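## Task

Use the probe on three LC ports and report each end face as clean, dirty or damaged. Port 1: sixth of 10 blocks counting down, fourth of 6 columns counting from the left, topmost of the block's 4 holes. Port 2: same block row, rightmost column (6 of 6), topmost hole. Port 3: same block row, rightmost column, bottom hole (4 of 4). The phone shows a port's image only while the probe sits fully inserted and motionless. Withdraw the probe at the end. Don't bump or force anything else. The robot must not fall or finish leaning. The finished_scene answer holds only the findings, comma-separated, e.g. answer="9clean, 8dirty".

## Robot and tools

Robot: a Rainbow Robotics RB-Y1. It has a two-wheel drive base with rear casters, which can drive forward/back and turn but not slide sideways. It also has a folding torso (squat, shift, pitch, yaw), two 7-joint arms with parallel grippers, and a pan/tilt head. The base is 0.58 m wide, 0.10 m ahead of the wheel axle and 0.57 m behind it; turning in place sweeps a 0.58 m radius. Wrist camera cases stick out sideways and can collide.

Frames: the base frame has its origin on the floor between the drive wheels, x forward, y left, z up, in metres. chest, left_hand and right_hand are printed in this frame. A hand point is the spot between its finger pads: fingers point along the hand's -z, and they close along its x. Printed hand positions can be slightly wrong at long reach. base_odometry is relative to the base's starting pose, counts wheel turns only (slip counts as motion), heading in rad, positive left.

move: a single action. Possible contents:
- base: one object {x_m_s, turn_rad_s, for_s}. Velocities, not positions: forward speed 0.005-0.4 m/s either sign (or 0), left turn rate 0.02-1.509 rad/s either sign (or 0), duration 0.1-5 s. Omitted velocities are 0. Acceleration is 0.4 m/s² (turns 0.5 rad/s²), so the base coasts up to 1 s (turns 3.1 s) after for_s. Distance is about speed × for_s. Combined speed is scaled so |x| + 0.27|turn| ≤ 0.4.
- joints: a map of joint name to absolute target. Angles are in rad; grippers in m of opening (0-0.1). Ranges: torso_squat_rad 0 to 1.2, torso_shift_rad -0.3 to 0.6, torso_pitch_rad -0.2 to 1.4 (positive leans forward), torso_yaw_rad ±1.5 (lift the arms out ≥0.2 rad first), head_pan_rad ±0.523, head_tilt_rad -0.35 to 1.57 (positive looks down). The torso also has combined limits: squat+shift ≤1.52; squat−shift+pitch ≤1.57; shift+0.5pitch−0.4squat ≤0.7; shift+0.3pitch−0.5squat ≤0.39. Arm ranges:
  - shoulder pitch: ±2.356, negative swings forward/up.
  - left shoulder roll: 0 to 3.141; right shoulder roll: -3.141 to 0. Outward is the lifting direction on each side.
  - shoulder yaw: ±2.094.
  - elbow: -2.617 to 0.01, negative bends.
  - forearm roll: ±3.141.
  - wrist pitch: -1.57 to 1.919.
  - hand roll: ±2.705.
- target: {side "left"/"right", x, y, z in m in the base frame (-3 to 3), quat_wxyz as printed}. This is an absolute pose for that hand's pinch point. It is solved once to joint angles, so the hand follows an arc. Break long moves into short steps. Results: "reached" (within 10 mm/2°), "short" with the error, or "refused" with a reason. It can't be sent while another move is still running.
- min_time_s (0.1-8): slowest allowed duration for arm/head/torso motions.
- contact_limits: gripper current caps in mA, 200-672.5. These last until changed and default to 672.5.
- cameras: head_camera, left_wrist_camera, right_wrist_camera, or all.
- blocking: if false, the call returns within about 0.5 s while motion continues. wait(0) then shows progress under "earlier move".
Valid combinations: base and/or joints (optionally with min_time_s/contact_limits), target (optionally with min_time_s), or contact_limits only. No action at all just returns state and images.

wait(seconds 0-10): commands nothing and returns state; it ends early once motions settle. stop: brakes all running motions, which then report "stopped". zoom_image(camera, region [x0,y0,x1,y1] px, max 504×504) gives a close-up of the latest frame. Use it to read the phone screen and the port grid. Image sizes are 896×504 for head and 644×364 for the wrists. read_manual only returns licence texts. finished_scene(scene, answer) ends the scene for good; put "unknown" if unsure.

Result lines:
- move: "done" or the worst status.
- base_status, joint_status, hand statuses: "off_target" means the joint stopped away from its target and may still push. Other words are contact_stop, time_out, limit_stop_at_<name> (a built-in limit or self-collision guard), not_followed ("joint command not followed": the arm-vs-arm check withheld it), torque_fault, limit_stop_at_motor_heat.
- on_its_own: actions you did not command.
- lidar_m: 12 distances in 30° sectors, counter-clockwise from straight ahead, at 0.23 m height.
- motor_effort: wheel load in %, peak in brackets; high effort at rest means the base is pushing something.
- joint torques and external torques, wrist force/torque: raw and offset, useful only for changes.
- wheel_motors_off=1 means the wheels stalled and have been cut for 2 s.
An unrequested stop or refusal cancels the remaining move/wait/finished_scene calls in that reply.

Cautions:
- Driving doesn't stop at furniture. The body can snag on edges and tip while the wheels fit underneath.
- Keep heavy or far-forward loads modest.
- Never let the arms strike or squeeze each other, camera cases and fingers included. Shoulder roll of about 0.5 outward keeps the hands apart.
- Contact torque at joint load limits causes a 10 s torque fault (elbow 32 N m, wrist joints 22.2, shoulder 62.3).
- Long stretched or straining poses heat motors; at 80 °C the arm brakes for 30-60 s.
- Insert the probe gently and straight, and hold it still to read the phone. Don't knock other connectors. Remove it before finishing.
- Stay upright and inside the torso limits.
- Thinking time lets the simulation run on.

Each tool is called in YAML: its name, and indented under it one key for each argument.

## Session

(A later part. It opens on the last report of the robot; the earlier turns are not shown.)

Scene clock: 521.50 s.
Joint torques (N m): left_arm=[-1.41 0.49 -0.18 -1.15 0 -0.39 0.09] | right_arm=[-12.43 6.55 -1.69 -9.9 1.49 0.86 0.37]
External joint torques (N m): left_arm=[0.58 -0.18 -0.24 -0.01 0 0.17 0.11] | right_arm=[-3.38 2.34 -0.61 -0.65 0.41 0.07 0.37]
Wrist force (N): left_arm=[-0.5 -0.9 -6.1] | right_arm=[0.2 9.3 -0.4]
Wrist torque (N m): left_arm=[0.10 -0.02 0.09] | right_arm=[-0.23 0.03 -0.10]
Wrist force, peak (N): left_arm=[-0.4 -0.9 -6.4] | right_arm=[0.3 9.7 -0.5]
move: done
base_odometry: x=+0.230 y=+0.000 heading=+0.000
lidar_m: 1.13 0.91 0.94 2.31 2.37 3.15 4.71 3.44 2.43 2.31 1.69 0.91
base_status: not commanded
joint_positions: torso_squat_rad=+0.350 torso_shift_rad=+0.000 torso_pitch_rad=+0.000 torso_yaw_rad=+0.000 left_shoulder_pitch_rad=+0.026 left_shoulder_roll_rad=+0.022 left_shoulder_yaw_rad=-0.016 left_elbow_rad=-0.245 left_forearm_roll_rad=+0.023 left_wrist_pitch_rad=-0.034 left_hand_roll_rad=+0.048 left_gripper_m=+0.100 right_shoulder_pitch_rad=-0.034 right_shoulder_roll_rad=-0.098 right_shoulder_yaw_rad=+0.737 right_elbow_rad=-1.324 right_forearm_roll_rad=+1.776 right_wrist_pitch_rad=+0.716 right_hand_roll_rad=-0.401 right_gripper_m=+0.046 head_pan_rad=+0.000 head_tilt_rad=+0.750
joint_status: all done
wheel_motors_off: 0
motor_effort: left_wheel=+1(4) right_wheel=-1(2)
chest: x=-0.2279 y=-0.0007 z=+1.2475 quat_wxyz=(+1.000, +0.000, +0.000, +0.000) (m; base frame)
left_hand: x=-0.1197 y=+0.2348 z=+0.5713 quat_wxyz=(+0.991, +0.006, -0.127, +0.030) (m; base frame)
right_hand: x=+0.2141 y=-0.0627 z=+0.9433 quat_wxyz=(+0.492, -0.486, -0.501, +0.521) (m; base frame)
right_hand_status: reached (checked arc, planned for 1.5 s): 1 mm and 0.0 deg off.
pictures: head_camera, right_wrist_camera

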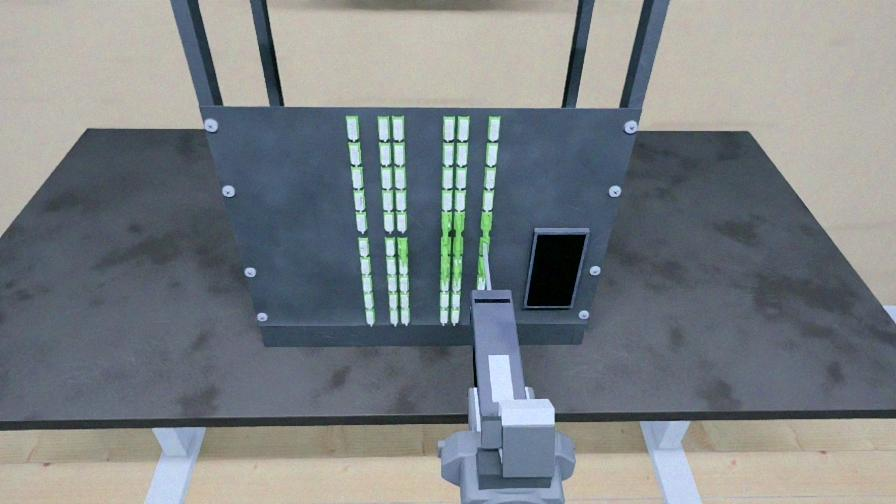

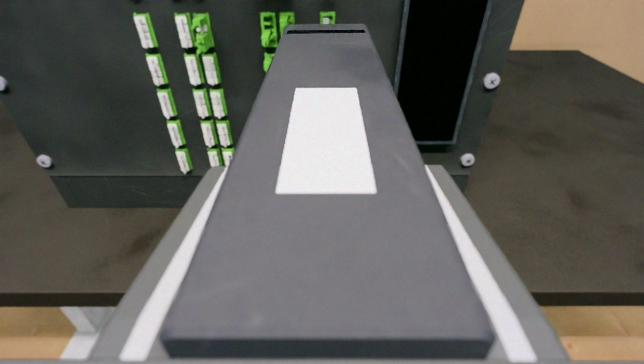

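move:
  target: {"side": "right", "x": 0.2185, "y": -0.0623, "z": 0.9426, "quat_wxyz": [0.49147, -0.48622, -0.50081, 0.5208]}
  min_time_s: 1.5
  cameras: ["head_camera", "right_wrist_camera"]

zoom_image:
  camera: "right_wrist_camera"
  region: [312, 0, 342, 30]

zoom_image:
  camera: "head_camera"
  region: [460, 225, 510, 275]

Scene clock: 553.30 s.
Joint torques (N m): left_arm=[-1.17 0.36 -0.32 -1.11 -0.04 -0.43 0.18] | right_arm=[-12.32 6.78 -1.85 -9.64 1.5 0.92 -0.4]
External joint torques (N m): left_arm=[0.81 -0.31 -0.38 0.03 -0.04 0.12 0.19] | right_arm=[-3.01 2.57 -0.71 -0.42 0.42 0.11 -0.4]
Wrist force (N): left_arm=[-0.5 -1.0 -6.3] | right_arm=[0.2 9.6 -0.3]
Wrist torque (N m): left_arm=[0.11 -0.01 0.10] | right_arm=[-0.25 0.02 -0.09]
Wrist force, peak (N): left_arm=[-0.6 -0.9 -6.4] | right_arm=[0.2 9.8 -0.6]
move: done
base_odometry: x=+0.230 y=+0.000 heading=+0.000
lidar_m: 1.13 0.91 0.94 2.31 2.37 3.15 4.70 3.44 2.43 2.31 1.70 0.90
base_status: not commanded
joint_positions: torso_squat_rad=+0.350 torso_shift_rad=+0.000 torso_pitch_rad=+0.000 torso_yaw_rad=+0.000 left_shoulder_pitch_rad=+0.026 left_shoulder_roll_rad=+0.022 left_shoulder_yaw_rad=-0.016 left_elbow_rad=-0.245 left_forearm_roll_rad=+0.023 left_wrist_pitch_rad=-0.034 left_hand_roll_rad=+0.048 left_gripper_m=+0.100 right_shoulder_pitch_rad=-0.049 right_shoulder_roll_rad=-0.094 right_shoulder_yaw_rad=+0.733 right_elbow_rad=-1.304 right_forearm_roll_rad=+1.776 right_wrist_pitch_rad=+0.716 right_hand_roll_rad=-0.410 right_gripper_m=+0.046 head_pan_rad=+0.000 head_tilt_rad=+0.750
joint_status: all done
wheel_motors_off: 0
motor_effort: left_wheel=-1(4) right_wheel=-1(2)
chest: x=-0.2279 y=-0.0007 z=+1.2475 quat_wxyz=(+1.000, +0.000, +0.000, +0.000) (m; base frame)
left_hand: x=-0.1197 y=+0.2348 z=+0.5713 quat_wxyz=(+0.991, +0.006, -0.127, +0.030) (m; base frame)
right_hand: x=+0.2181 y=-0.0625 z=+0.9423 quat_wxyz=(+0.492, -0.486, -0.500, +0.521) (m; base frame)
right_hand_status: reached (checked arc, planned for 1.5 s): 0 mm and 0.1 deg off.
pictures: head_camera, right_wrist_camera

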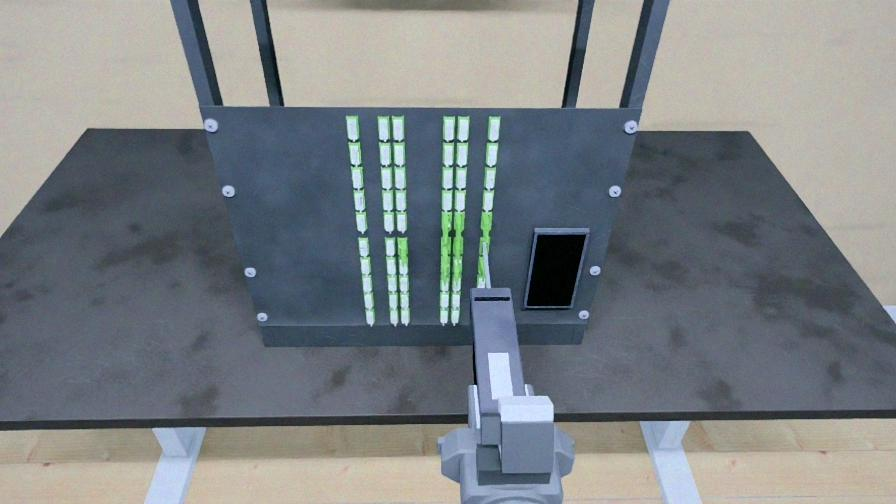

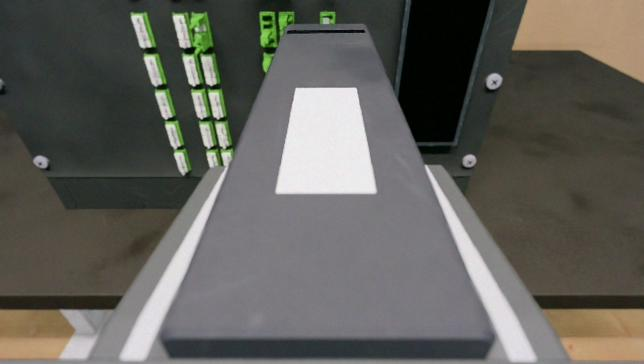

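Scaled by 16.800 from the camera's 644x364 image, which has a finer 828x468 frame.

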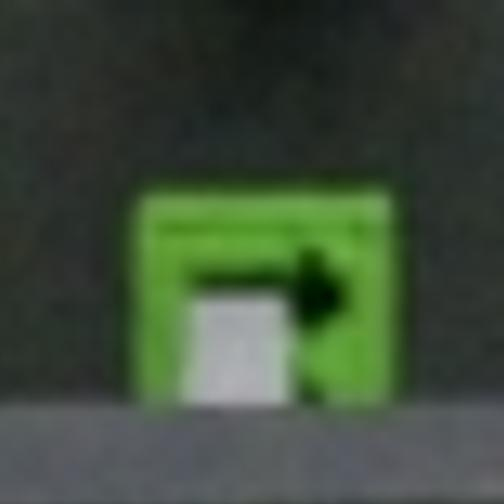

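Scaled by 10.080.

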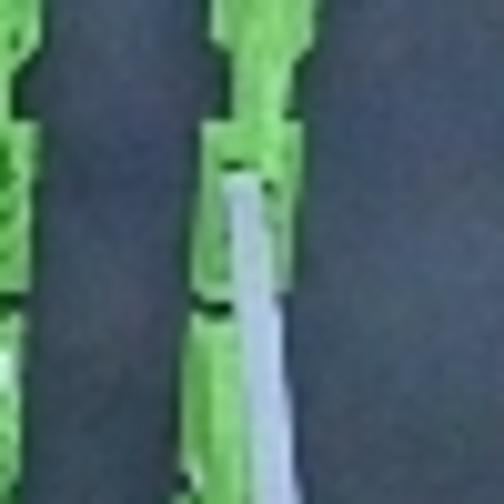

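move:
  target: {"side": "right", "x": 0.2225, "y": -0.0621, "z": 0.9425, "quat_wxyz": [0.49147, -0.48622, -0.50081, 0.5208]}
  min_time_s: 1.5
  cameras: ["head_camera", "right_wrist_camera"]

zoom_image:
  camera: "right_wrist_camera"
  region: [312, 0, 342, 30]

zoom_image:
  camera: "head_camera"
  region: [460, 225, 510, 275]

Scene clock: 570.43 s.
Joint torques (N m): left_arm=[-1.21 0.72 -0.37 -1.2 0 -0.44 0.08] | right_arm=[-22.41 6.55 -7.28 -9.53 0.28 -1.09 -0.38]
External joint torques (N m): left_arm=[0.79 0.06 -0.44 -0.05 -0.01 0.12 0.1] | right_arm=[-12.89 2.34 -6.11 -0.33 -0.78 -1.9 -0.37]
Wrist force (N): left_arm=[-0.3 -0.9 -6.0] | right_arm=[-1.9 4.5 40.3]
Wrist torque (N m): left_arm=[0.09 0.00 0.09] | right_arm=[-1.56 0.55 -0.11]
Wrist force, peak (N): left_arm=[-0.4 -0.7 -6.4] | right_arm=[-1.7 4.1 41.7]
move: done
base_odometry: x=+0.230 y=+0.000 heading=+0.000
lidar_m: 1.13 0.91 0.94 2.31 2.37 3.15 4.70 3.44 2.43 2.31 1.69 0.90
base_status: not commanded
joint_positions: torso_squat_rad=+0.350 torso_shift_rad=+0.000 torso_pitch_rad=-0.001 torso_yaw_rad=+0.000 left_shoulder_pitch_rad=+0.026 left_shoulder_roll_rad=+0.022 left_shoulder_yaw_rad=-0.016 left_elbow_rad=-0.245 left_forearm_roll_rad=+0.023 left_wrist_pitch_rad=-0.034 left_hand_roll_rad=+0.048 left_gripper_m=+0.100 right_shoulder_pitch_rad=-0.061 right_shoulder_roll_rad=-0.091 right_shoulder_yaw_rad=+0.730 right_elbow_rad=-1.289 right_forearm_roll_rad=+1.775 right_wrist_pitch_rad=+0.714 right_hand_roll_rad=-0.415 right_gripper_m=+0.046 head_pan_rad=+0.000 head_tilt_rad=+0.750
joint_status: all done
wheel_motors_off: 0
motor_effort: left_wheel=+6(7) right_wheel=+3(4)
chest: x=-0.2285 y=-0.0007 z=+1.2475 quat_wxyz=(+1.000, +0.000, +0.000, +0.000) (m; base frame)
left_hand: x=-0.1198 y=+0.2348 z=+0.5714 quat_wxyz=(+0.991, +0.006, -0.128, +0.030) (m; base frame)
right_hand: x=+0.2208 y=-0.0622 z=+0.9415 quat_wxyz=(+0.492, -0.486, -0.500, +0.522) (m; base frame)
right_hand_status: reached (checked arc, planned for 1.5 s): 2 mm and 0.1 deg off.
pictures: head_camera, right_wrist_camera

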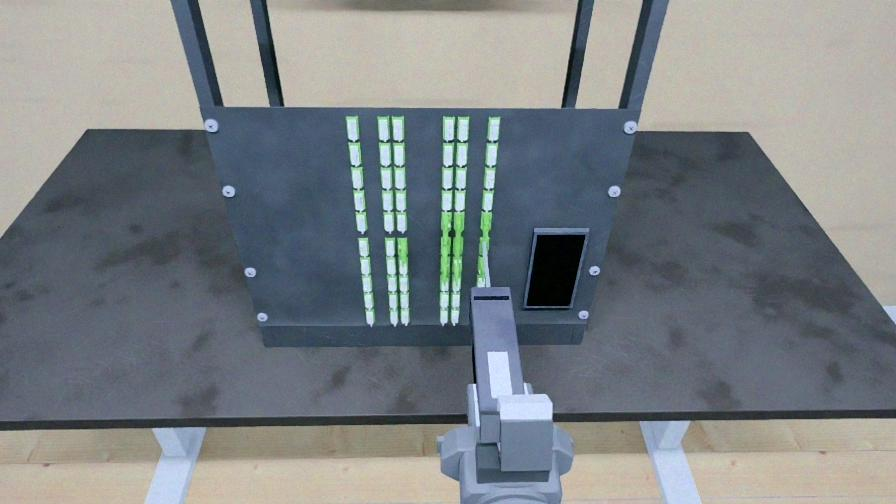

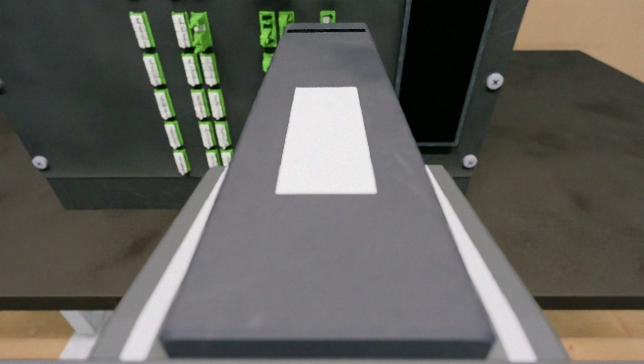

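Scaled by 16.800 from the camera's 644x364 image, which has a finer 828x468 frame.

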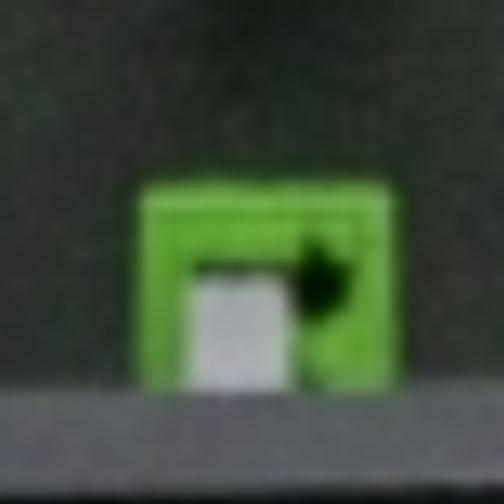

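Scaled by 10.080.

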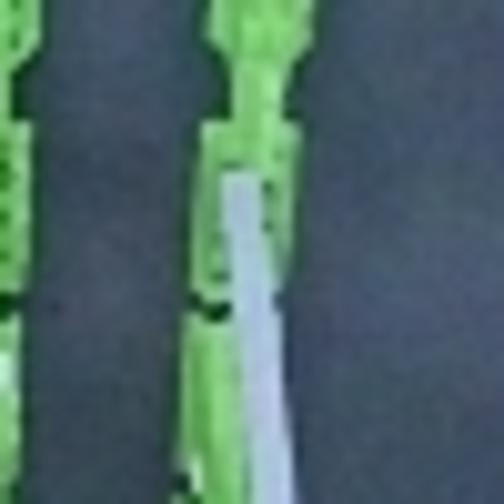

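move:
  target: {"side": "right", "x": 0.2185, "y": -0.0623, "z": 0.9426, "quat_wxyz": [0.49147, -0.48622, -0.50081, 0.5208]}
  min_time_s: 1
  cameras: ["head_camera", "right_wrist_camera"]

zoom_image:
  camera: "right_wrist_camera"
  region: [312, 0, 342, 30]

zoom_image:
  camera: "head_camera"
  region: [460, 225, 510, 275]

Scene clock: 586.17 s.
Joint torques (N m): left_arm=[-1.42 0.63 0.19 -1.1 -0.06 -0.47 0.1] | right_arm=[-9.87 3.95 0.36 -11.9 1.95 1.28 0.35]
External joint torques (N m): left_arm=[0.57 -0.04 0.12 0.05 -0.06 0.08 0.11] | right_arm=[-0.51 -0.27 1.5 -2.69 0.87 0.47 0.36]
Wrist force (N): left_arm=[-0.6 -0.9 -6.1] | right_arm=[0.3 9.2 -0.2]
Wrist torque (N m): left_arm=[0.09 -0.03 0.09] | right_arm=[-0.22 0.04 -0.10]
Wrist force, peak (N): left_arm=[-0.3 -1.0 -6.4] | right_arm=[-1.5 3.8 41.4]
move: done
base_odometry: x=+0.230 y=+0.000 heading=+0.000
lidar_m: 1.13 0.92 0.93 2.31 2.36 3.15 4.71 3.44 2.43 2.31 1.69 0.91
base_status: not commanded
joint_positions: torso_squat_rad=+0.350 torso_shift_rad=+0.000 torso_pitch_rad=+0.000 torso_yaw_rad=+0.000 left_shoulder_pitch_rad=+0.026 left_shoulder_roll_rad=+0.022 left_shoulder_yaw_rad=-0.016 left_elbow_rad=-0.245 left_forearm_roll_rad=+0.023 left_wrist_pitch_rad=-0.034 left_hand_roll_rad=+0.048 left_gripper_m=+0.100 right_shoulder_pitch_rad=-0.052 right_shoulder_roll_rad=-0.093 right_shoulder_yaw_rad=+0.733 right_elbow_rad=-1.300 right_forearm_roll_rad=+1.776 right_wrist_pitch_rad=+0.716 right_hand_roll_rad=-0.412 right_gripper_m=+0.046 head_pan_rad=+0.000 head_tilt_rad=+0.750
joint_status: all done
wheel_motors_off: 0
motor_effort: left_wheel=+6(9) right_wheel=+1(4)
chest: x=-0.2281 y=-0.0007 z=+1.2475 quat_wxyz=(+1.000, +0.000, +0.000, +0.000) (m; base frame)
left_hand: x=-0.1197 y=+0.2348 z=+0.5713 quat_wxyz=(+0.991, +0.006, -0.127, +0.030) (m; base frame)
right_hand: x=+0.2188 y=-0.0623 z=+0.9422 quat_wxyz=(+0.492, -0.486, -0.501, +0.521) (m; base frame)
right_hand_status: reached (checked arc, planned for 1.0 s): 1 mm and 0.1 deg off.
pictures: head_camera, right_wrist_camera

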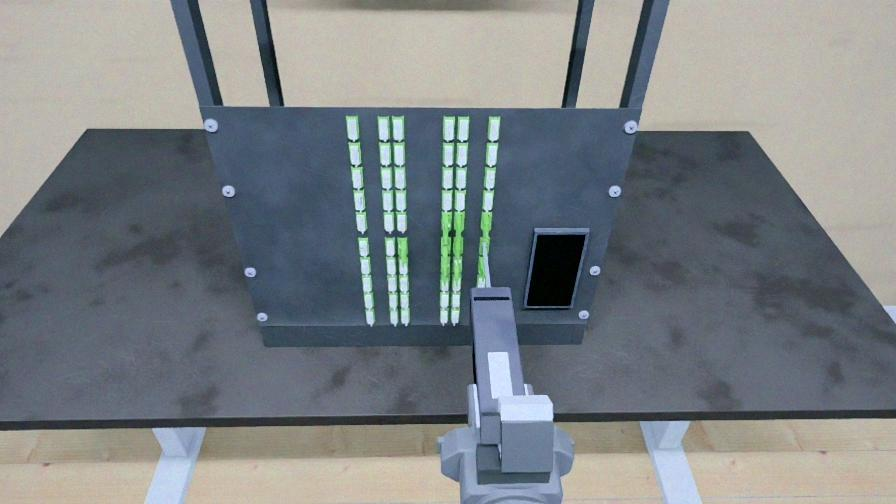

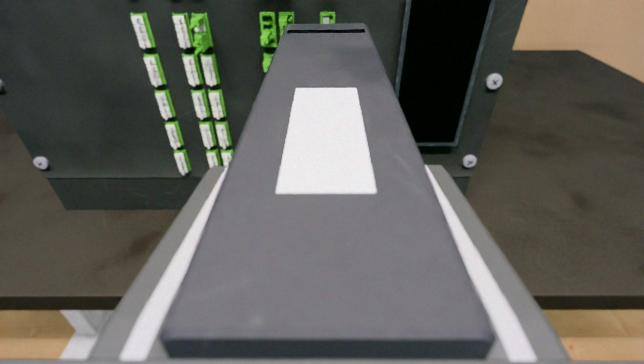

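Scaled by 16.800 from the camera's 644x364 image, which has a finer 828x468 frame.

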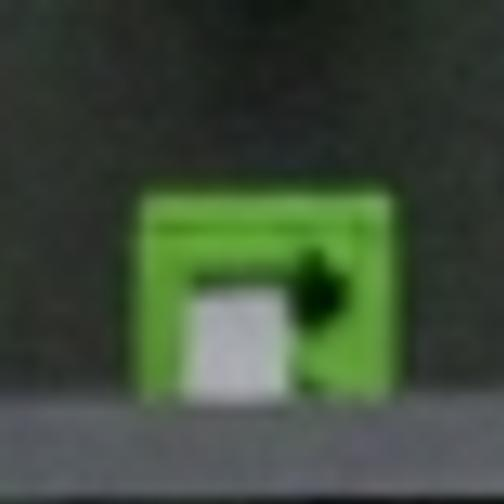

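Scaled by 10.080.

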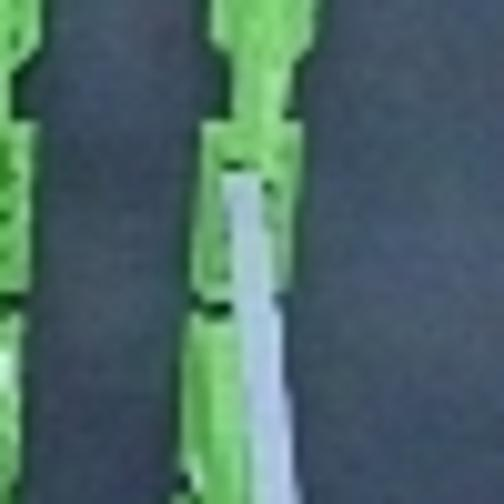

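move:
  target: {"side": "right", "x": 0.2095, "y": -0.0627, "z": 0.9429, "quat_wxyz": [0.49147, -0.48622, -0.50081, 0.5208]}
  min_time_s: 1
  cameras: []

move:
  joints: {"left_shoulder_pitch_rad": 0.112, "left_shoulder_roll_rad": 0.4, "left_shoulder_yaw_rad": -0.673, "left_elbow_rad": -1.497, "left_forearm_roll_rad": -1.775, "left_wrist_pitch_rad": 0.712, "left_hand_roll_rad": 0.605, "left_gripper_m": 0.0}
  min_time_s: 3
  cameras: ["head_camera", "left_wrist_camera"]

Scene clock: 659.20 s.
Joint torques (N m): left_arm=[-1.25 0.53 -0.37 -1.06 0.07 -0.43 0] | right_arm=[-9.21 3.69 0.37 -11.97 1.94 1.33 0.31]
External joint torques (N m): left_arm=[0.74 -0.14 -0.44 0.09 0.07 0.13 0.02] | right_arm=[-0.38 -0.55 1.41 -2.73 0.85 0.54 0.32]
Wrist force (N): left_arm=[-0.6 -0.8 -6.0] | right_arm=[0.2 9.3 -0.3]
Wrist torque (N m): left_arm=[0.08 -0.02 0.10] | right_arm=[-0.24 0.03 -0.10]
Wrist force, peak (N): left_arm=[-0.4 -0.9 -6.4] | right_arm=[0.2 9.8 -0.3]
move: done
base_odometry: x=+0.230 y=+0.000 heading=+0.000
lidar_m: 1.13 0.92 0.94 2.31 2.38 3.16 4.70 3.44 2.43 2.31 1.69 0.90
base_status: not commanded
joint_positions: torso_squat_rad=+0.350 torso_shift_rad=+0.000 torso_pitch_rad=+0.000 torso_yaw_rad=+0.000 left_shoulder_pitch_rad=+0.026 left_shoulder_roll_rad=+0.022 left_shoulder_yaw_rad=-0.016 left_elbow_rad=-0.245 left_forearm_roll_rad=+0.023 left_wrist_pitch_rad=-0.034 left_hand_roll_rad=+0.048 left_gripper_m=+0.100 right_shoulder_pitch_rad=-0.023 right_shoulder_roll_rad=-0.101 right_shoulder_yaw_rad=+0.743 right_elbow_rad=-1.332 right_forearm_roll_rad=+1.781 right_wrist_pitch_rad=+0.722 right_hand_roll_rad=-0.402 right_gripper_m=+0.046 head_pan_rad=+0.000 head_tilt_rad=+0.750
joint_status: all done
wheel_motors_off: 0
motor_effort: left_wheel=+4(8) right_wheel=+1(2)
chest: x=-0.2281 y=-0.0007 z=+1.2475 quat_wxyz=(+1.000, +0.000, +0.000, +0.000) (m; base frame)
left_hand: x=-0.1197 y=+0.2348 z=+0.5713 quat_wxyz=(+0.991, +0.006, -0.127, +0.030) (m; base frame)
right_hand: x=+0.2099 y=-0.0626 z=+0.9426 quat_wxyz=(+0.492, -0.486, -0.501, +0.521) (m; base frame)
right_hand_status: reached (checked arc, planned for 1.0 s): 0 mm and 0.0 deg off.
pictures: none
No camera images: "cameras" was empty.

Scene clock: 662.50 s.
Joint torques (N m): left_arm=[-6.16 2.71 1.2 -8.59 -1.01 1.38 0.33] | right_arm=[-9.46 3.77 0.29 -11.63 1.79 1.23 0.38]
External joint torques (N m): left_arm=[0.47 0.83 -1.8 -0.5 -0.05 0.34 0.32] | right_arm=[-0.63 -0.47 1.34 -2.39 0.7 0.44 0.38]
Wrist force (N): left_arm=[1.4 -7.3 -0.6] | right_arm=[0.0 9.5 -0.4]
Wrist torque (N m): left_arm=[0.51 0.11 0.09] | right_arm=[-0.25 0.02 -0.10]
Wrist force, peak (N): left_arm=[1.3 -7.4 -0.4] | right_arm=[0.1 9.7 -0.4]
move: done
base_odometry: x=+0.230 y=+0.000 heading=+0.000
lidar_m: 1.13 0.91 0.94 2.31 2.37 3.15 4.70 3.44 2.43 2.31 1.69 0.90
base_status: not commanded
joint_positions: torso_squat_rad=+0.350 torso_shift_rad=+0.000 torso_pitch_rad=+0.000 torso_yaw_rad=+0.000 left_shoulder_pitch_rad=+0.112 left_shoulder_roll_rad=+0.400 left_shoulder_yaw_rad=-0.673 left_elbow_rad=-1.497 left_forearm_roll_rad=-1.775 left_wrist_pitch_rad=+0.712 left_hand_roll_rad=+0.605 left_gripper_m=+0.000 right_shoulder_pitch_rad=-0.023 right_shoulder_roll_rad=-0.101 right_shoulder_yaw_rad=+0.743 right_elbow_rad=-1.332 right_forearm_roll_rad=+1.781 right_wrist_pitch_rad=+0.722 right_hand_roll_rad=-0.402 right_gripper_m=+0.046 head_pan_rad=+0.000 head_tilt_rad=+0.750
joint_status: all done
wheel_motors_off: 0
motor_effort: left_wheel=+5(7) right_wheel=+0(2)
chest: x=-0.2281 y=-0.0007 z=+1.2475 quat_wxyz=(+1.000, +0.000, +0.000, +0.000) (m; base frame)
left_hand: x=+0.1858 y=+0.1979 z=+0.9313 quat_wxyz=(+0.514, +0.501, -0.486, -0.499) (m; base frame)
right_hand: x=+0.2099 y=-0.0626 z=+0.9426 quat_wxyz=(+0.492, -0.486, -0.501, +0.521) (m; base frame)
pictures: head_camera, left_wrist_camera

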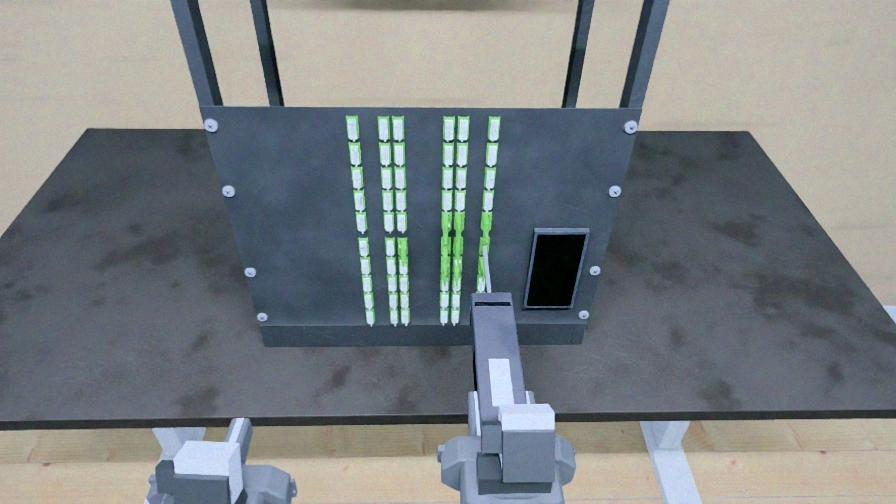

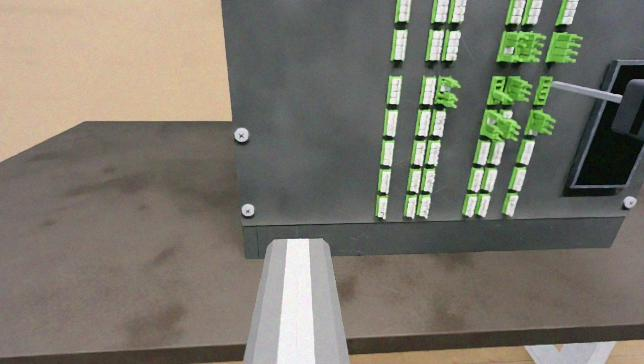

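zoom_image:
  camera: "left_wrist_camera"
  region: [470, 20, 630, 160]

zoom_image:
  camera: "left_wrist_camera"
  region: [520, 60, 580, 120]

Scaled by 3.150 from the camera's 644x364 image, which has a finer 828x468 frame.

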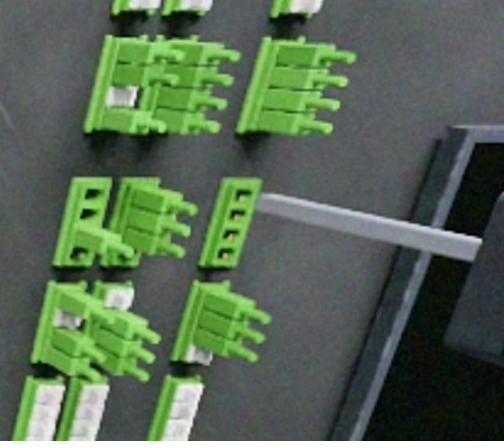

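Scaled by 8.400 from the camera's 644x364 image, which has a finer 828x468 frame.

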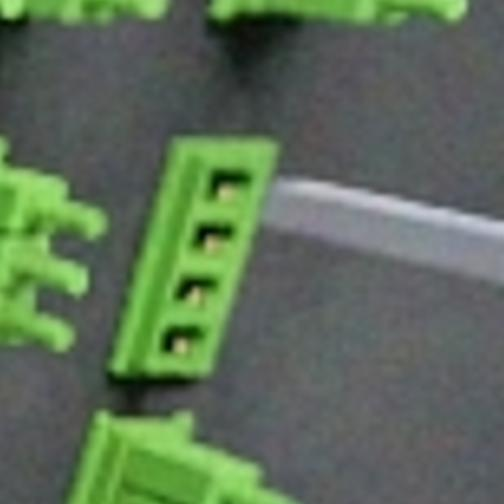

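move:
  target: {"side": "right", "x": 0.14, "y": -0.0657, "z": 0.9446, "quat_wxyz": [0.49147, -0.48622, -0.50081, 0.5208]}
  min_time_s: 2
  cameras: []

move:
  base: {"x_m_s": 0.1, "for_s": 0.6}
  cameras: ["head_camera", "left_wrist_camera", "right_wrist_camera"]

Scene clock: 699.47 s.
Joint torques (N m): left_arm=[-6.81 3.09 0.96 -8.56 -0.99 1.41 0.41] | right_arm=[-9.15 3.81 0.13 -11.77 1.82 1.33 0.25]
External joint torques (N m): left_arm=[-0.18 1.21 -2.04 -0.48 -0.04 0.37 0.4] | right_arm=[-0.32 -0.43 1.17 -2.52 0.73 0.54 0.26]
Wrist force (N): left_arm=[1.3 -7.3 -0.6] | right_arm=[0.1 9.5 -0.3]
Wrist torque (N m): left_arm=[0.51 0.10 0.08] | right_arm=[-0.26 0.01 -0.10]
Wrist force, peak (N): left_arm=[1.3 -7.5 -0.8] | right_arm=[0.2 9.7 -0.4]
move: refused
base_odometry: x=+0.230 y=+0.000 heading=+0.000
lidar_m: 1.13 0.91 0.94 2.31 2.38 3.15 4.70 3.44 2.43 2.30 1.70 0.91
base_status: not commanded
joint_positions: torso_squat_rad=+0.350 torso_shift_rad=+0.000 torso_pitch_rad=+0.000 torso_yaw_rad=+0.000 left_shoulder_pitch_rad=+0.112 left_shoulder_roll_rad=+0.400 left_shoulder_yaw_rad=-0.673 left_elbow_rad=-1.497 left_forearm_roll_rad=-1.775 left_wrist_pitch_rad=+0.712 left_hand_roll_rad=+0.605 left_gripper_m=+0.000 right_shoulder_pitch_rad=-0.023 right_shoulder_roll_rad=-0.101 right_shoulder_yaw_rad=+0.743 right_elbow_rad=-1.332 right_forearm_roll_rad=+1.781 right_wrist_pitch_rad=+0.722 right_hand_roll_rad=-0.402 right_gripper_m=+0.046 head_pan_rad=+0.000 head_tilt_rad=+0.750
joint_status: not commanded
wheel_motors_off: 0
motor_effort: left_wheel=+3(7) right_wheel=+0(1)
chest: x=-0.2281 y=-0.0007 z=+1.2475 quat_wxyz=(+1.000, +0.000, +0.000, +0.000) (m; base frame)
left_hand: x=+0.1858 y=+0.1979 z=+0.9313 quat_wxyz=(+0.514, +0.501, -0.486, -0.499) (m; base frame)
right_hand: x=+0.2099 y=-0.0626 z=+0.9426 quat_wxyz=(+0.492, -0.486, -0.501, +0.521) (m; base frame)
right_hand_status: refused: the posture found for that pose stands 13 mm from the leg (limit 20 mm). Nothing moved. The solve starts from where the arm stands: from another posture it may find a clear one.
pictures: none
No camera images: "cameras" was empty.

not run: a stop that you did not command came earlier in this reply.

move:
  target: {"side": "left", "x": 0.27, "y": 0.10, "z": 1.01, "quat_wxyz": [0.3511, 0.2872, -0.5652, -0.6892]}
  min_time_s: 3
  cameras: ["head_camera", "left_wrist_camera"]

Scene clock: 728.87 s.
Joint torques (N m): left_arm=[-15.86 7.66 5.82 -7.16 0.08 1.19 0.47] | right_arm=[-9.52 3.52 0.57 -11.75 1.82 1.24 0.33]
External joint torques (N m): left_arm=[-2.07 1.52 -2.23 -0.78 0.18 0.16 0.46] | right_arm=[-0.69 -0.72 1.61 -2.51 0.73 0.45 0.33]
Wrist force (N): left_arm=[1.2 -7.0 -1.5] | right_arm=[0.0 9.5 -0.1]
Wrist torque (N m): left_arm=[0.44 0.08 0.04] | right_arm=[-0.25 0.00 -0.09]
Wrist force, peak (N): left_arm=[1.5 -7.4 -0.6] | right_arm=[0.1 9.8 -0.2]
move: done
base_odometry: x=+0.230 y=+0.000 heading=+0.000
lidar_m: 1.13 0.91 0.94 2.31 2.38 3.15 4.71 3.44 2.43 2.31 1.69 0.90
base_status: not commanded
joint_positions: torso_squat_rad=+0.350 torso_shift_rad=+0.000 torso_pitch_rad=+0.000 torso_yaw_rad=+0.000 left_shoulder_pitch_rad=-0.388 left_shoulder_roll_rad=+0.744 left_shoulder_yaw_rad=-0.836 left_elbow_rad=-1.574 left_forearm_roll_rad=-1.364 left_wrist_pitch_rad=+0.101 left_hand_roll_rad=+0.620 left_gripper_m=+0.000 right_shoulder_pitch_rad=-0.023 right_shoulder_roll_rad=-0.101 right_shoulder_yaw_rad=+0.743 right_elbow_rad=-1.332 right_forearm_roll_rad=+1.781 right_wrist_pitch_rad=+0.722 right_hand_roll_rad=-0.402 right_gripper_m=+0.046 head_pan_rad=+0.000 head_tilt_rad=+0.750
joint_status: all done
wheel_motors_off: 0
motor_effort: left_wheel=+4(6) right_wheel=+0(1)
chest: x=-0.2281 y=-0.0007 z=+1.2475 quat_wxyz=(+1.000, +0.000, +0.000, +0.000) (m; base frame)
left_hand: x=+0.2701 y=+0.1006 z=+1.0094 quat_wxyz=(+0.347, +0.286, -0.571, -0.687) (m; base frame)
left_hand_status: reached (checked arc, planned for 3.0 s): 1 mm and 0.8 deg off.
right_hand: x=+0.2099 y=-0.0626 z=+0.9426 quat_wxyz=(+0.492, -0.486, -0.501, +0.521) (m; base frame)
pictures: head_camera, left_wrist_camera

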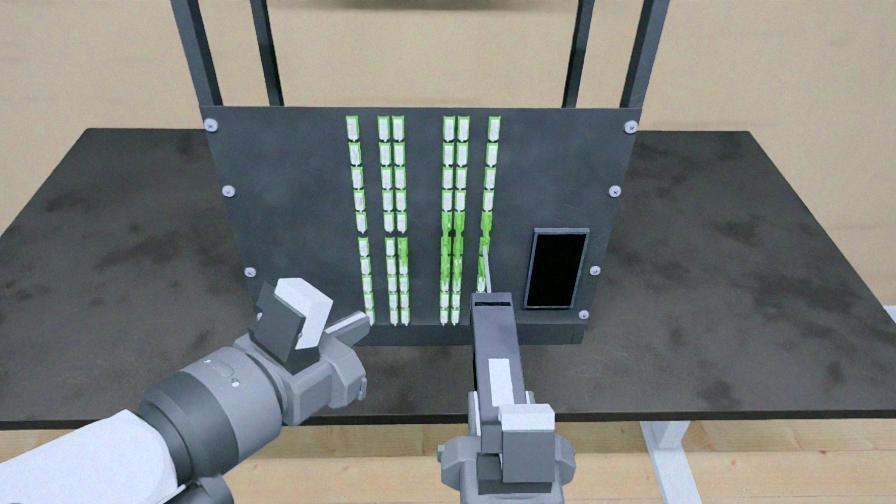

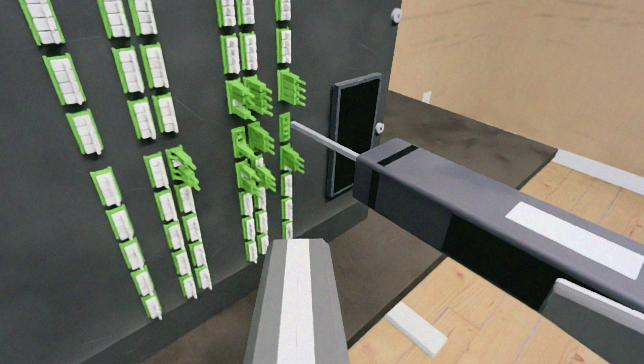

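move:
  target: {"side": "left", "x": 0.347, "y": 0.032, "z": 1.0, "quat_wxyz": [0.3511, 0.2872, -0.5652, -0.6892]}
  min_time_s: 3
  cameras: ["head_camera", "left_wrist_camera", "right_wrist_camera"]

zoom_image:
  camera: "left_wrist_camera"
  region: [210, 40, 370, 160]

Scene clock: 742.73 s.
Joint torques (N m): left_arm=[-20.23 1.57 7 -6.34 -0.21 1.07 -0.2] | right_arm=[-9.51 3.48 0.57 -11.68 1.78 1.25 0.4]
External joint torques (N m): left_arm=[-2.72 -1.51 0.98 1.12 -0.35 0.17 -0.21] | right_arm=[-0.68 -0.76 1.61 -2.44 0.69 0.46 0.4]
Wrist force (N): left_arm=[1.1 -7.0 -1.6] | right_arm=[0.3 9.4 -0.2]
Wrist torque (N m): left_arm=[0.47 0.07 0.06] | right_arm=[-0.25 0.03 -0.09]
Wrist force, peak (N): left_arm=[1.2 -7.2 -1.5] | right_arm=[0.2 9.8 -0.3]
move: done
base_odometry: x=+0.230 y=+0.000 heading=+0.000
lidar_m: 1.13 0.91 0.94 2.31 2.38 3.15 4.71 3.44 2.43 2.31 1.69 0.91
base_status: not commanded
joint_positions: torso_squat_rad=+0.350 torso_shift_rad=+0.000 torso_pitch_rad=+0.000 torso_yaw_rad=+0.000 left_shoulder_pitch_rad=-0.586 left_shoulder_roll_rad=+0.371 left_shoulder_yaw_rad=-0.689 left_elbow_rad=-1.119 left_forearm_roll_rad=-1.448 left_wrist_pitch_rad=-0.054 left_hand_roll_rad=+0.533 left_gripper_m=+0.000 right_shoulder_pitch_rad=-0.023 right_shoulder_roll_rad=-0.101 right_shoulder_yaw_rad=+0.743 right_elbow_rad=-1.332 right_forearm_roll_rad=+1.781 right_wrist_pitch_rad=+0.722 right_hand_roll_rad=-0.402 right_gripper_m=+0.046 head_pan_rad=+0.000 head_tilt_rad=+0.750
joint_status: all done
wheel_motors_off: 0
motor_effort: left_wheel=+3(6) right_wheel=+0(1)
chest: x=-0.2281 y=-0.0007 z=+1.2475 quat_wxyz=(+1.000, +0.000, +0.000, +0.000) (m; base frame)
left_hand: x=+0.3466 y=+0.0323 z=+0.9998 quat_wxyz=(+0.356, +0.288, -0.559, -0.692) (m; base frame)
left_hand_status: reached (checked arc, planned for 3.0 s): 0 mm and 1.0 deg off.
right_hand: x=+0.2099 y=-0.0626 z=+0.9426 quat_wxyz=(+0.492, -0.486, -0.501, +0.521) (m; base frame)
pictures: head_camera, left_wrist_camera, right_wrist_camera

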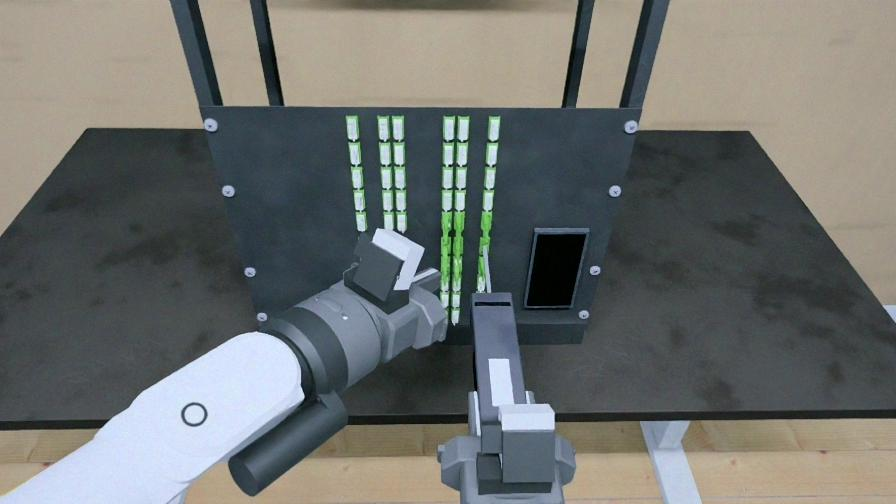

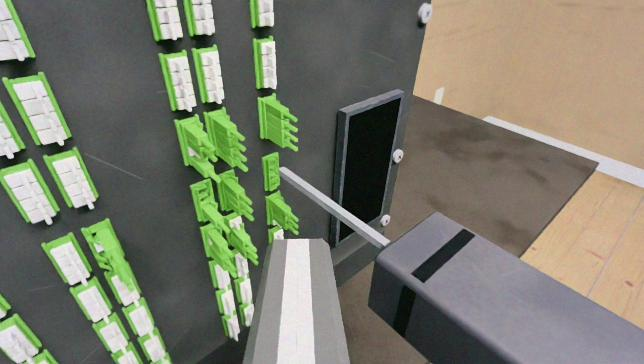

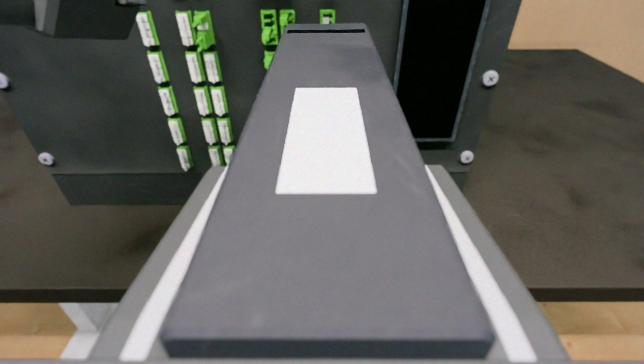

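Scaled by 3.150 from the camera's 644x364 image, which has a finer 828x468 frame.

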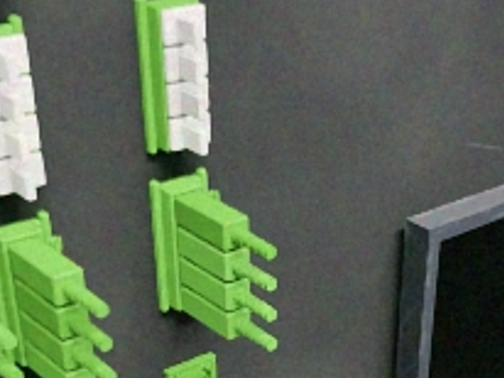

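zoom_image:
  camera: "left_wrist_camera"
  region: [250, 145, 310, 205]

zoom_image:
  camera: "right_wrist_camera"
  region: [312, 0, 342, 30]

zoom_image:
  camera: "left_wrist_camera"
  region: [180, 160, 270, 250]

Scaled by 8.400 from the camera's 644x364 image, which has a finer 828x468 frame.

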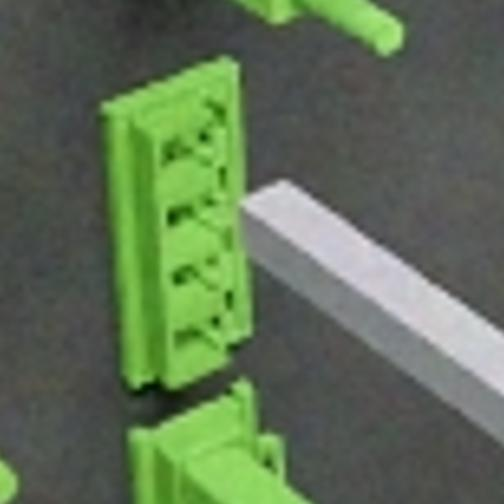

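Scaled by 16.800 from the camera's 644x364 image, which has a finer 828x468 frame.

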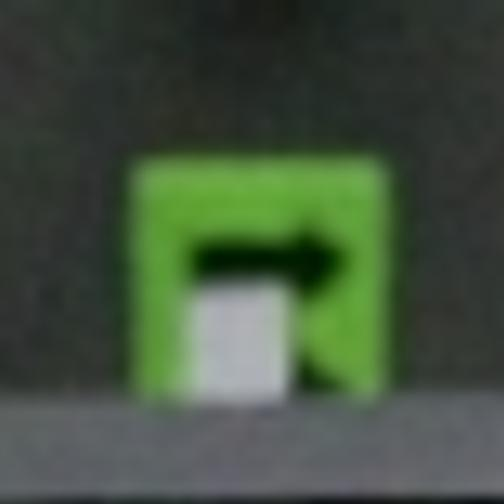

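Scaled by 5.600 from the camera's 644x364 image, which has a finer 828x468 frame.

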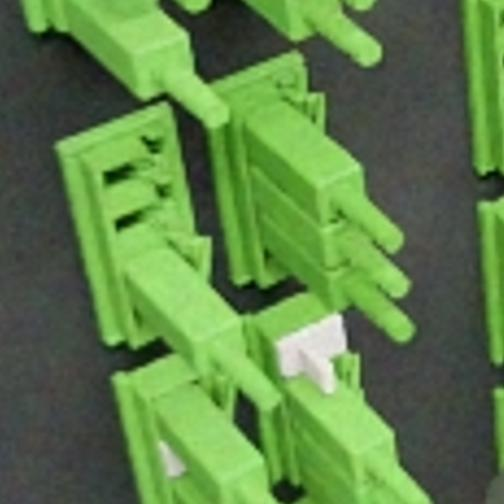

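zoom_image:
  camera: "left_wrist_camera"
  region: [258, 150, 288, 194]

Scaled by 11.455 from the camera's 644x364 image, which has a finer 828x468 frame.

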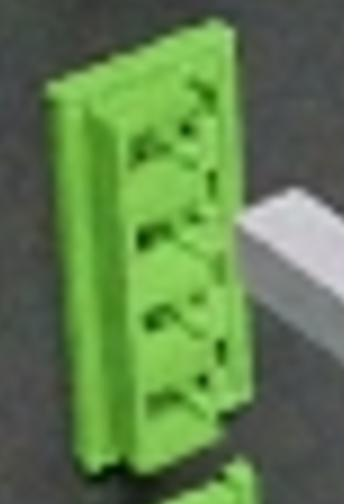

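move:
  target: {"side": "right", "x": 0.218, "y": -0.0622, "z": 0.9427, "quat_wxyz": [0.49147, -0.48622, -0.50081, 0.5208]}
  min_time_s: 1.5
  cameras: ["left_wrist_camera", "right_wrist_camera", "head_camera"]

zoom_image:
  camera: "left_wrist_camera"
  region: [255, 145, 303, 193]

zoom_image:
  camera: "right_wrist_camera"
  region: [312, 0, 342, 30]

zoom_image:
  camera: "head_camera"
  region: [460, 225, 510, 275]

Scene clock: 767.03 s.
Joint torques (N m): left_arm=[-20.24 1.35 7.11 -6.3 -0.17 1.12 -0.3] | right_arm=[-12.58 6.71 -2.18 -9.92 1.4 0.82 -0.32]
External joint torques (N m): left_arm=[-2.74 -1.73 1.1 1.16 -0.31 0.23 -0.31] | right_arm=[-3.31 2.49 -1.05 -0.69 0.33 0.02 -0.31]
Wrist force (N): left_arm=[1.1 -7.0 -1.5] | right_arm=[0.3 9.6 -0.3]
Wrist torque (N m): left_arm=[0.47 0.06 0.06] | right_arm=[-0.26 0.03 -0.09]
Wrist force, peak (N): left_arm=[1.3 -7.2 -1.6] | right_arm=[-0.1 9.8 -0.2]
move: done
base_odometry: x=+0.230 y=+0.000 heading=+0.000
lidar_m: 1.13 0.91 0.93 2.31 2.37 3.15 4.70 3.44 2.44 2.31 1.69 0.90
base_status: not commanded
joint_positions: torso_squat_rad=+0.350 torso_shift_rad=+0.000 torso_pitch_rad=+0.000 torso_yaw_rad=+0.000 left_shoulder_pitch_rad=-0.586 left_shoulder_roll_rad=+0.371 left_shoulder_yaw_rad=-0.689 left_elbow_rad=-1.119 left_forearm_roll_rad=-1.448 left_wrist_pitch_rad=-0.054 left_hand_roll_rad=+0.533 left_gripper_m=+0.000 right_shoulder_pitch_rad=-0.047 right_shoulder_roll_rad=-0.095 right_shoulder_yaw_rad=+0.734 right_elbow_rad=-1.307 right_forearm_roll_rad=+1.776 right_wrist_pitch_rad=+0.715 right_hand_roll_rad=-0.408 right_gripper_m=+0.046 head_pan_rad=+0.000 head_tilt_rad=+0.750
joint_status: all done
wheel_motors_off: 0
motor_effort: left_wheel=+3(6) right_wheel=+0(1)
chest: x=-0.2281 y=-0.0007 z=+1.2475 quat_wxyz=(+1.000, +0.000, +0.000, +0.000) (m; base frame)
left_hand: x=+0.3466 y=+0.0323 z=+0.9998 quat_wxyz=(+0.356, +0.288, -0.559, -0.692) (m; base frame)
right_hand: x=+0.2175 y=-0.0624 z=+0.9426 quat_wxyz=(+0.492, -0.486, -0.500, +0.521) (m; base frame)
right_hand_status: reached (checked arc, planned for 1.5 s): 1 mm and 0.1 deg off.
pictures: head_camera, left_wrist_camera, right_wrist_camera

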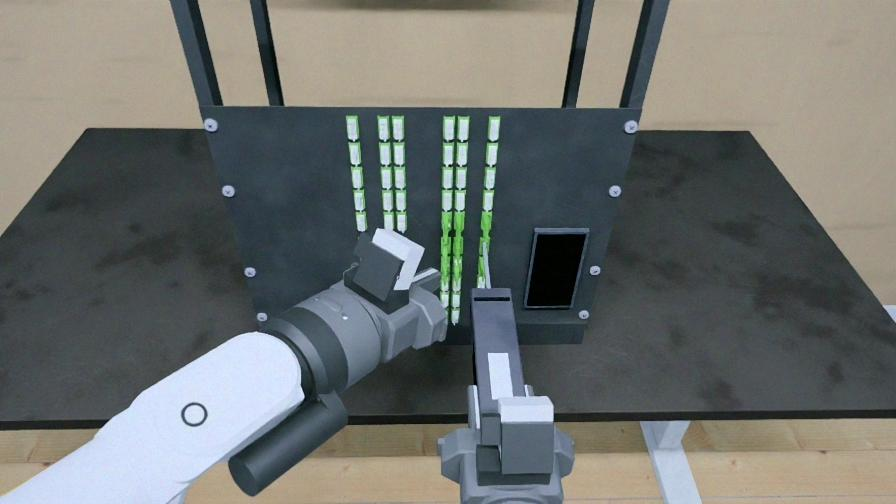

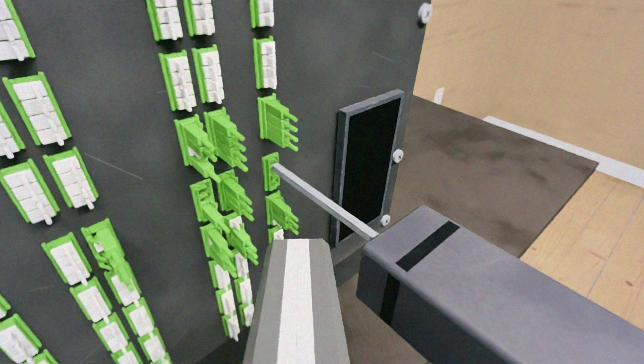

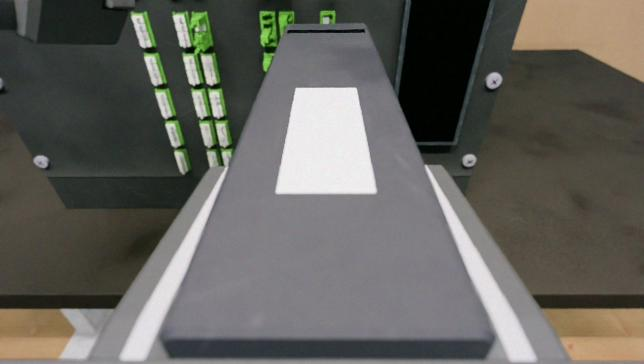

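Scaled by 10.500 from the camera's 644x364 image, which has a finer 828x468 frame.

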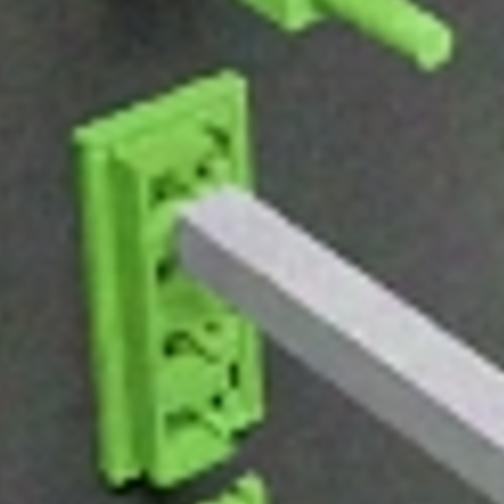

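Scaled by 16.800 from the camera's 644x364 image, which has a finer 828x468 frame.

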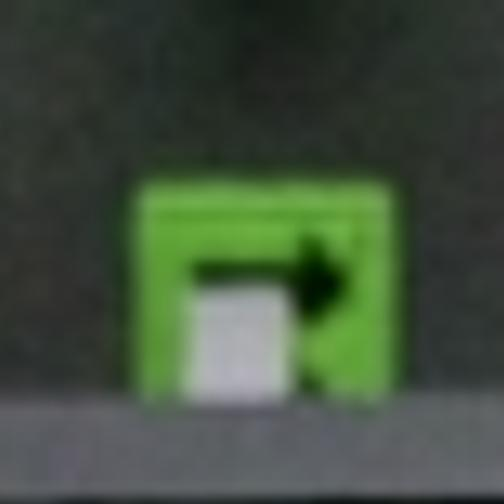

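Scaled by 10.080.

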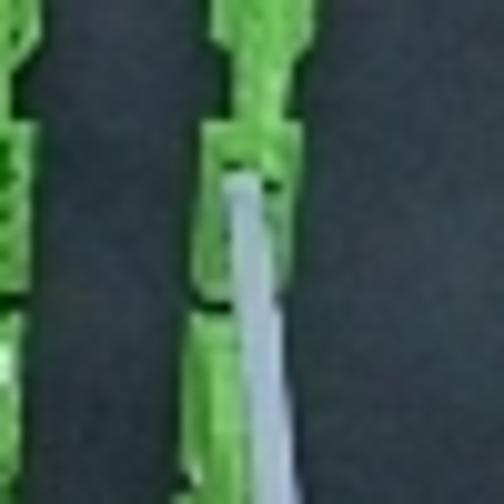

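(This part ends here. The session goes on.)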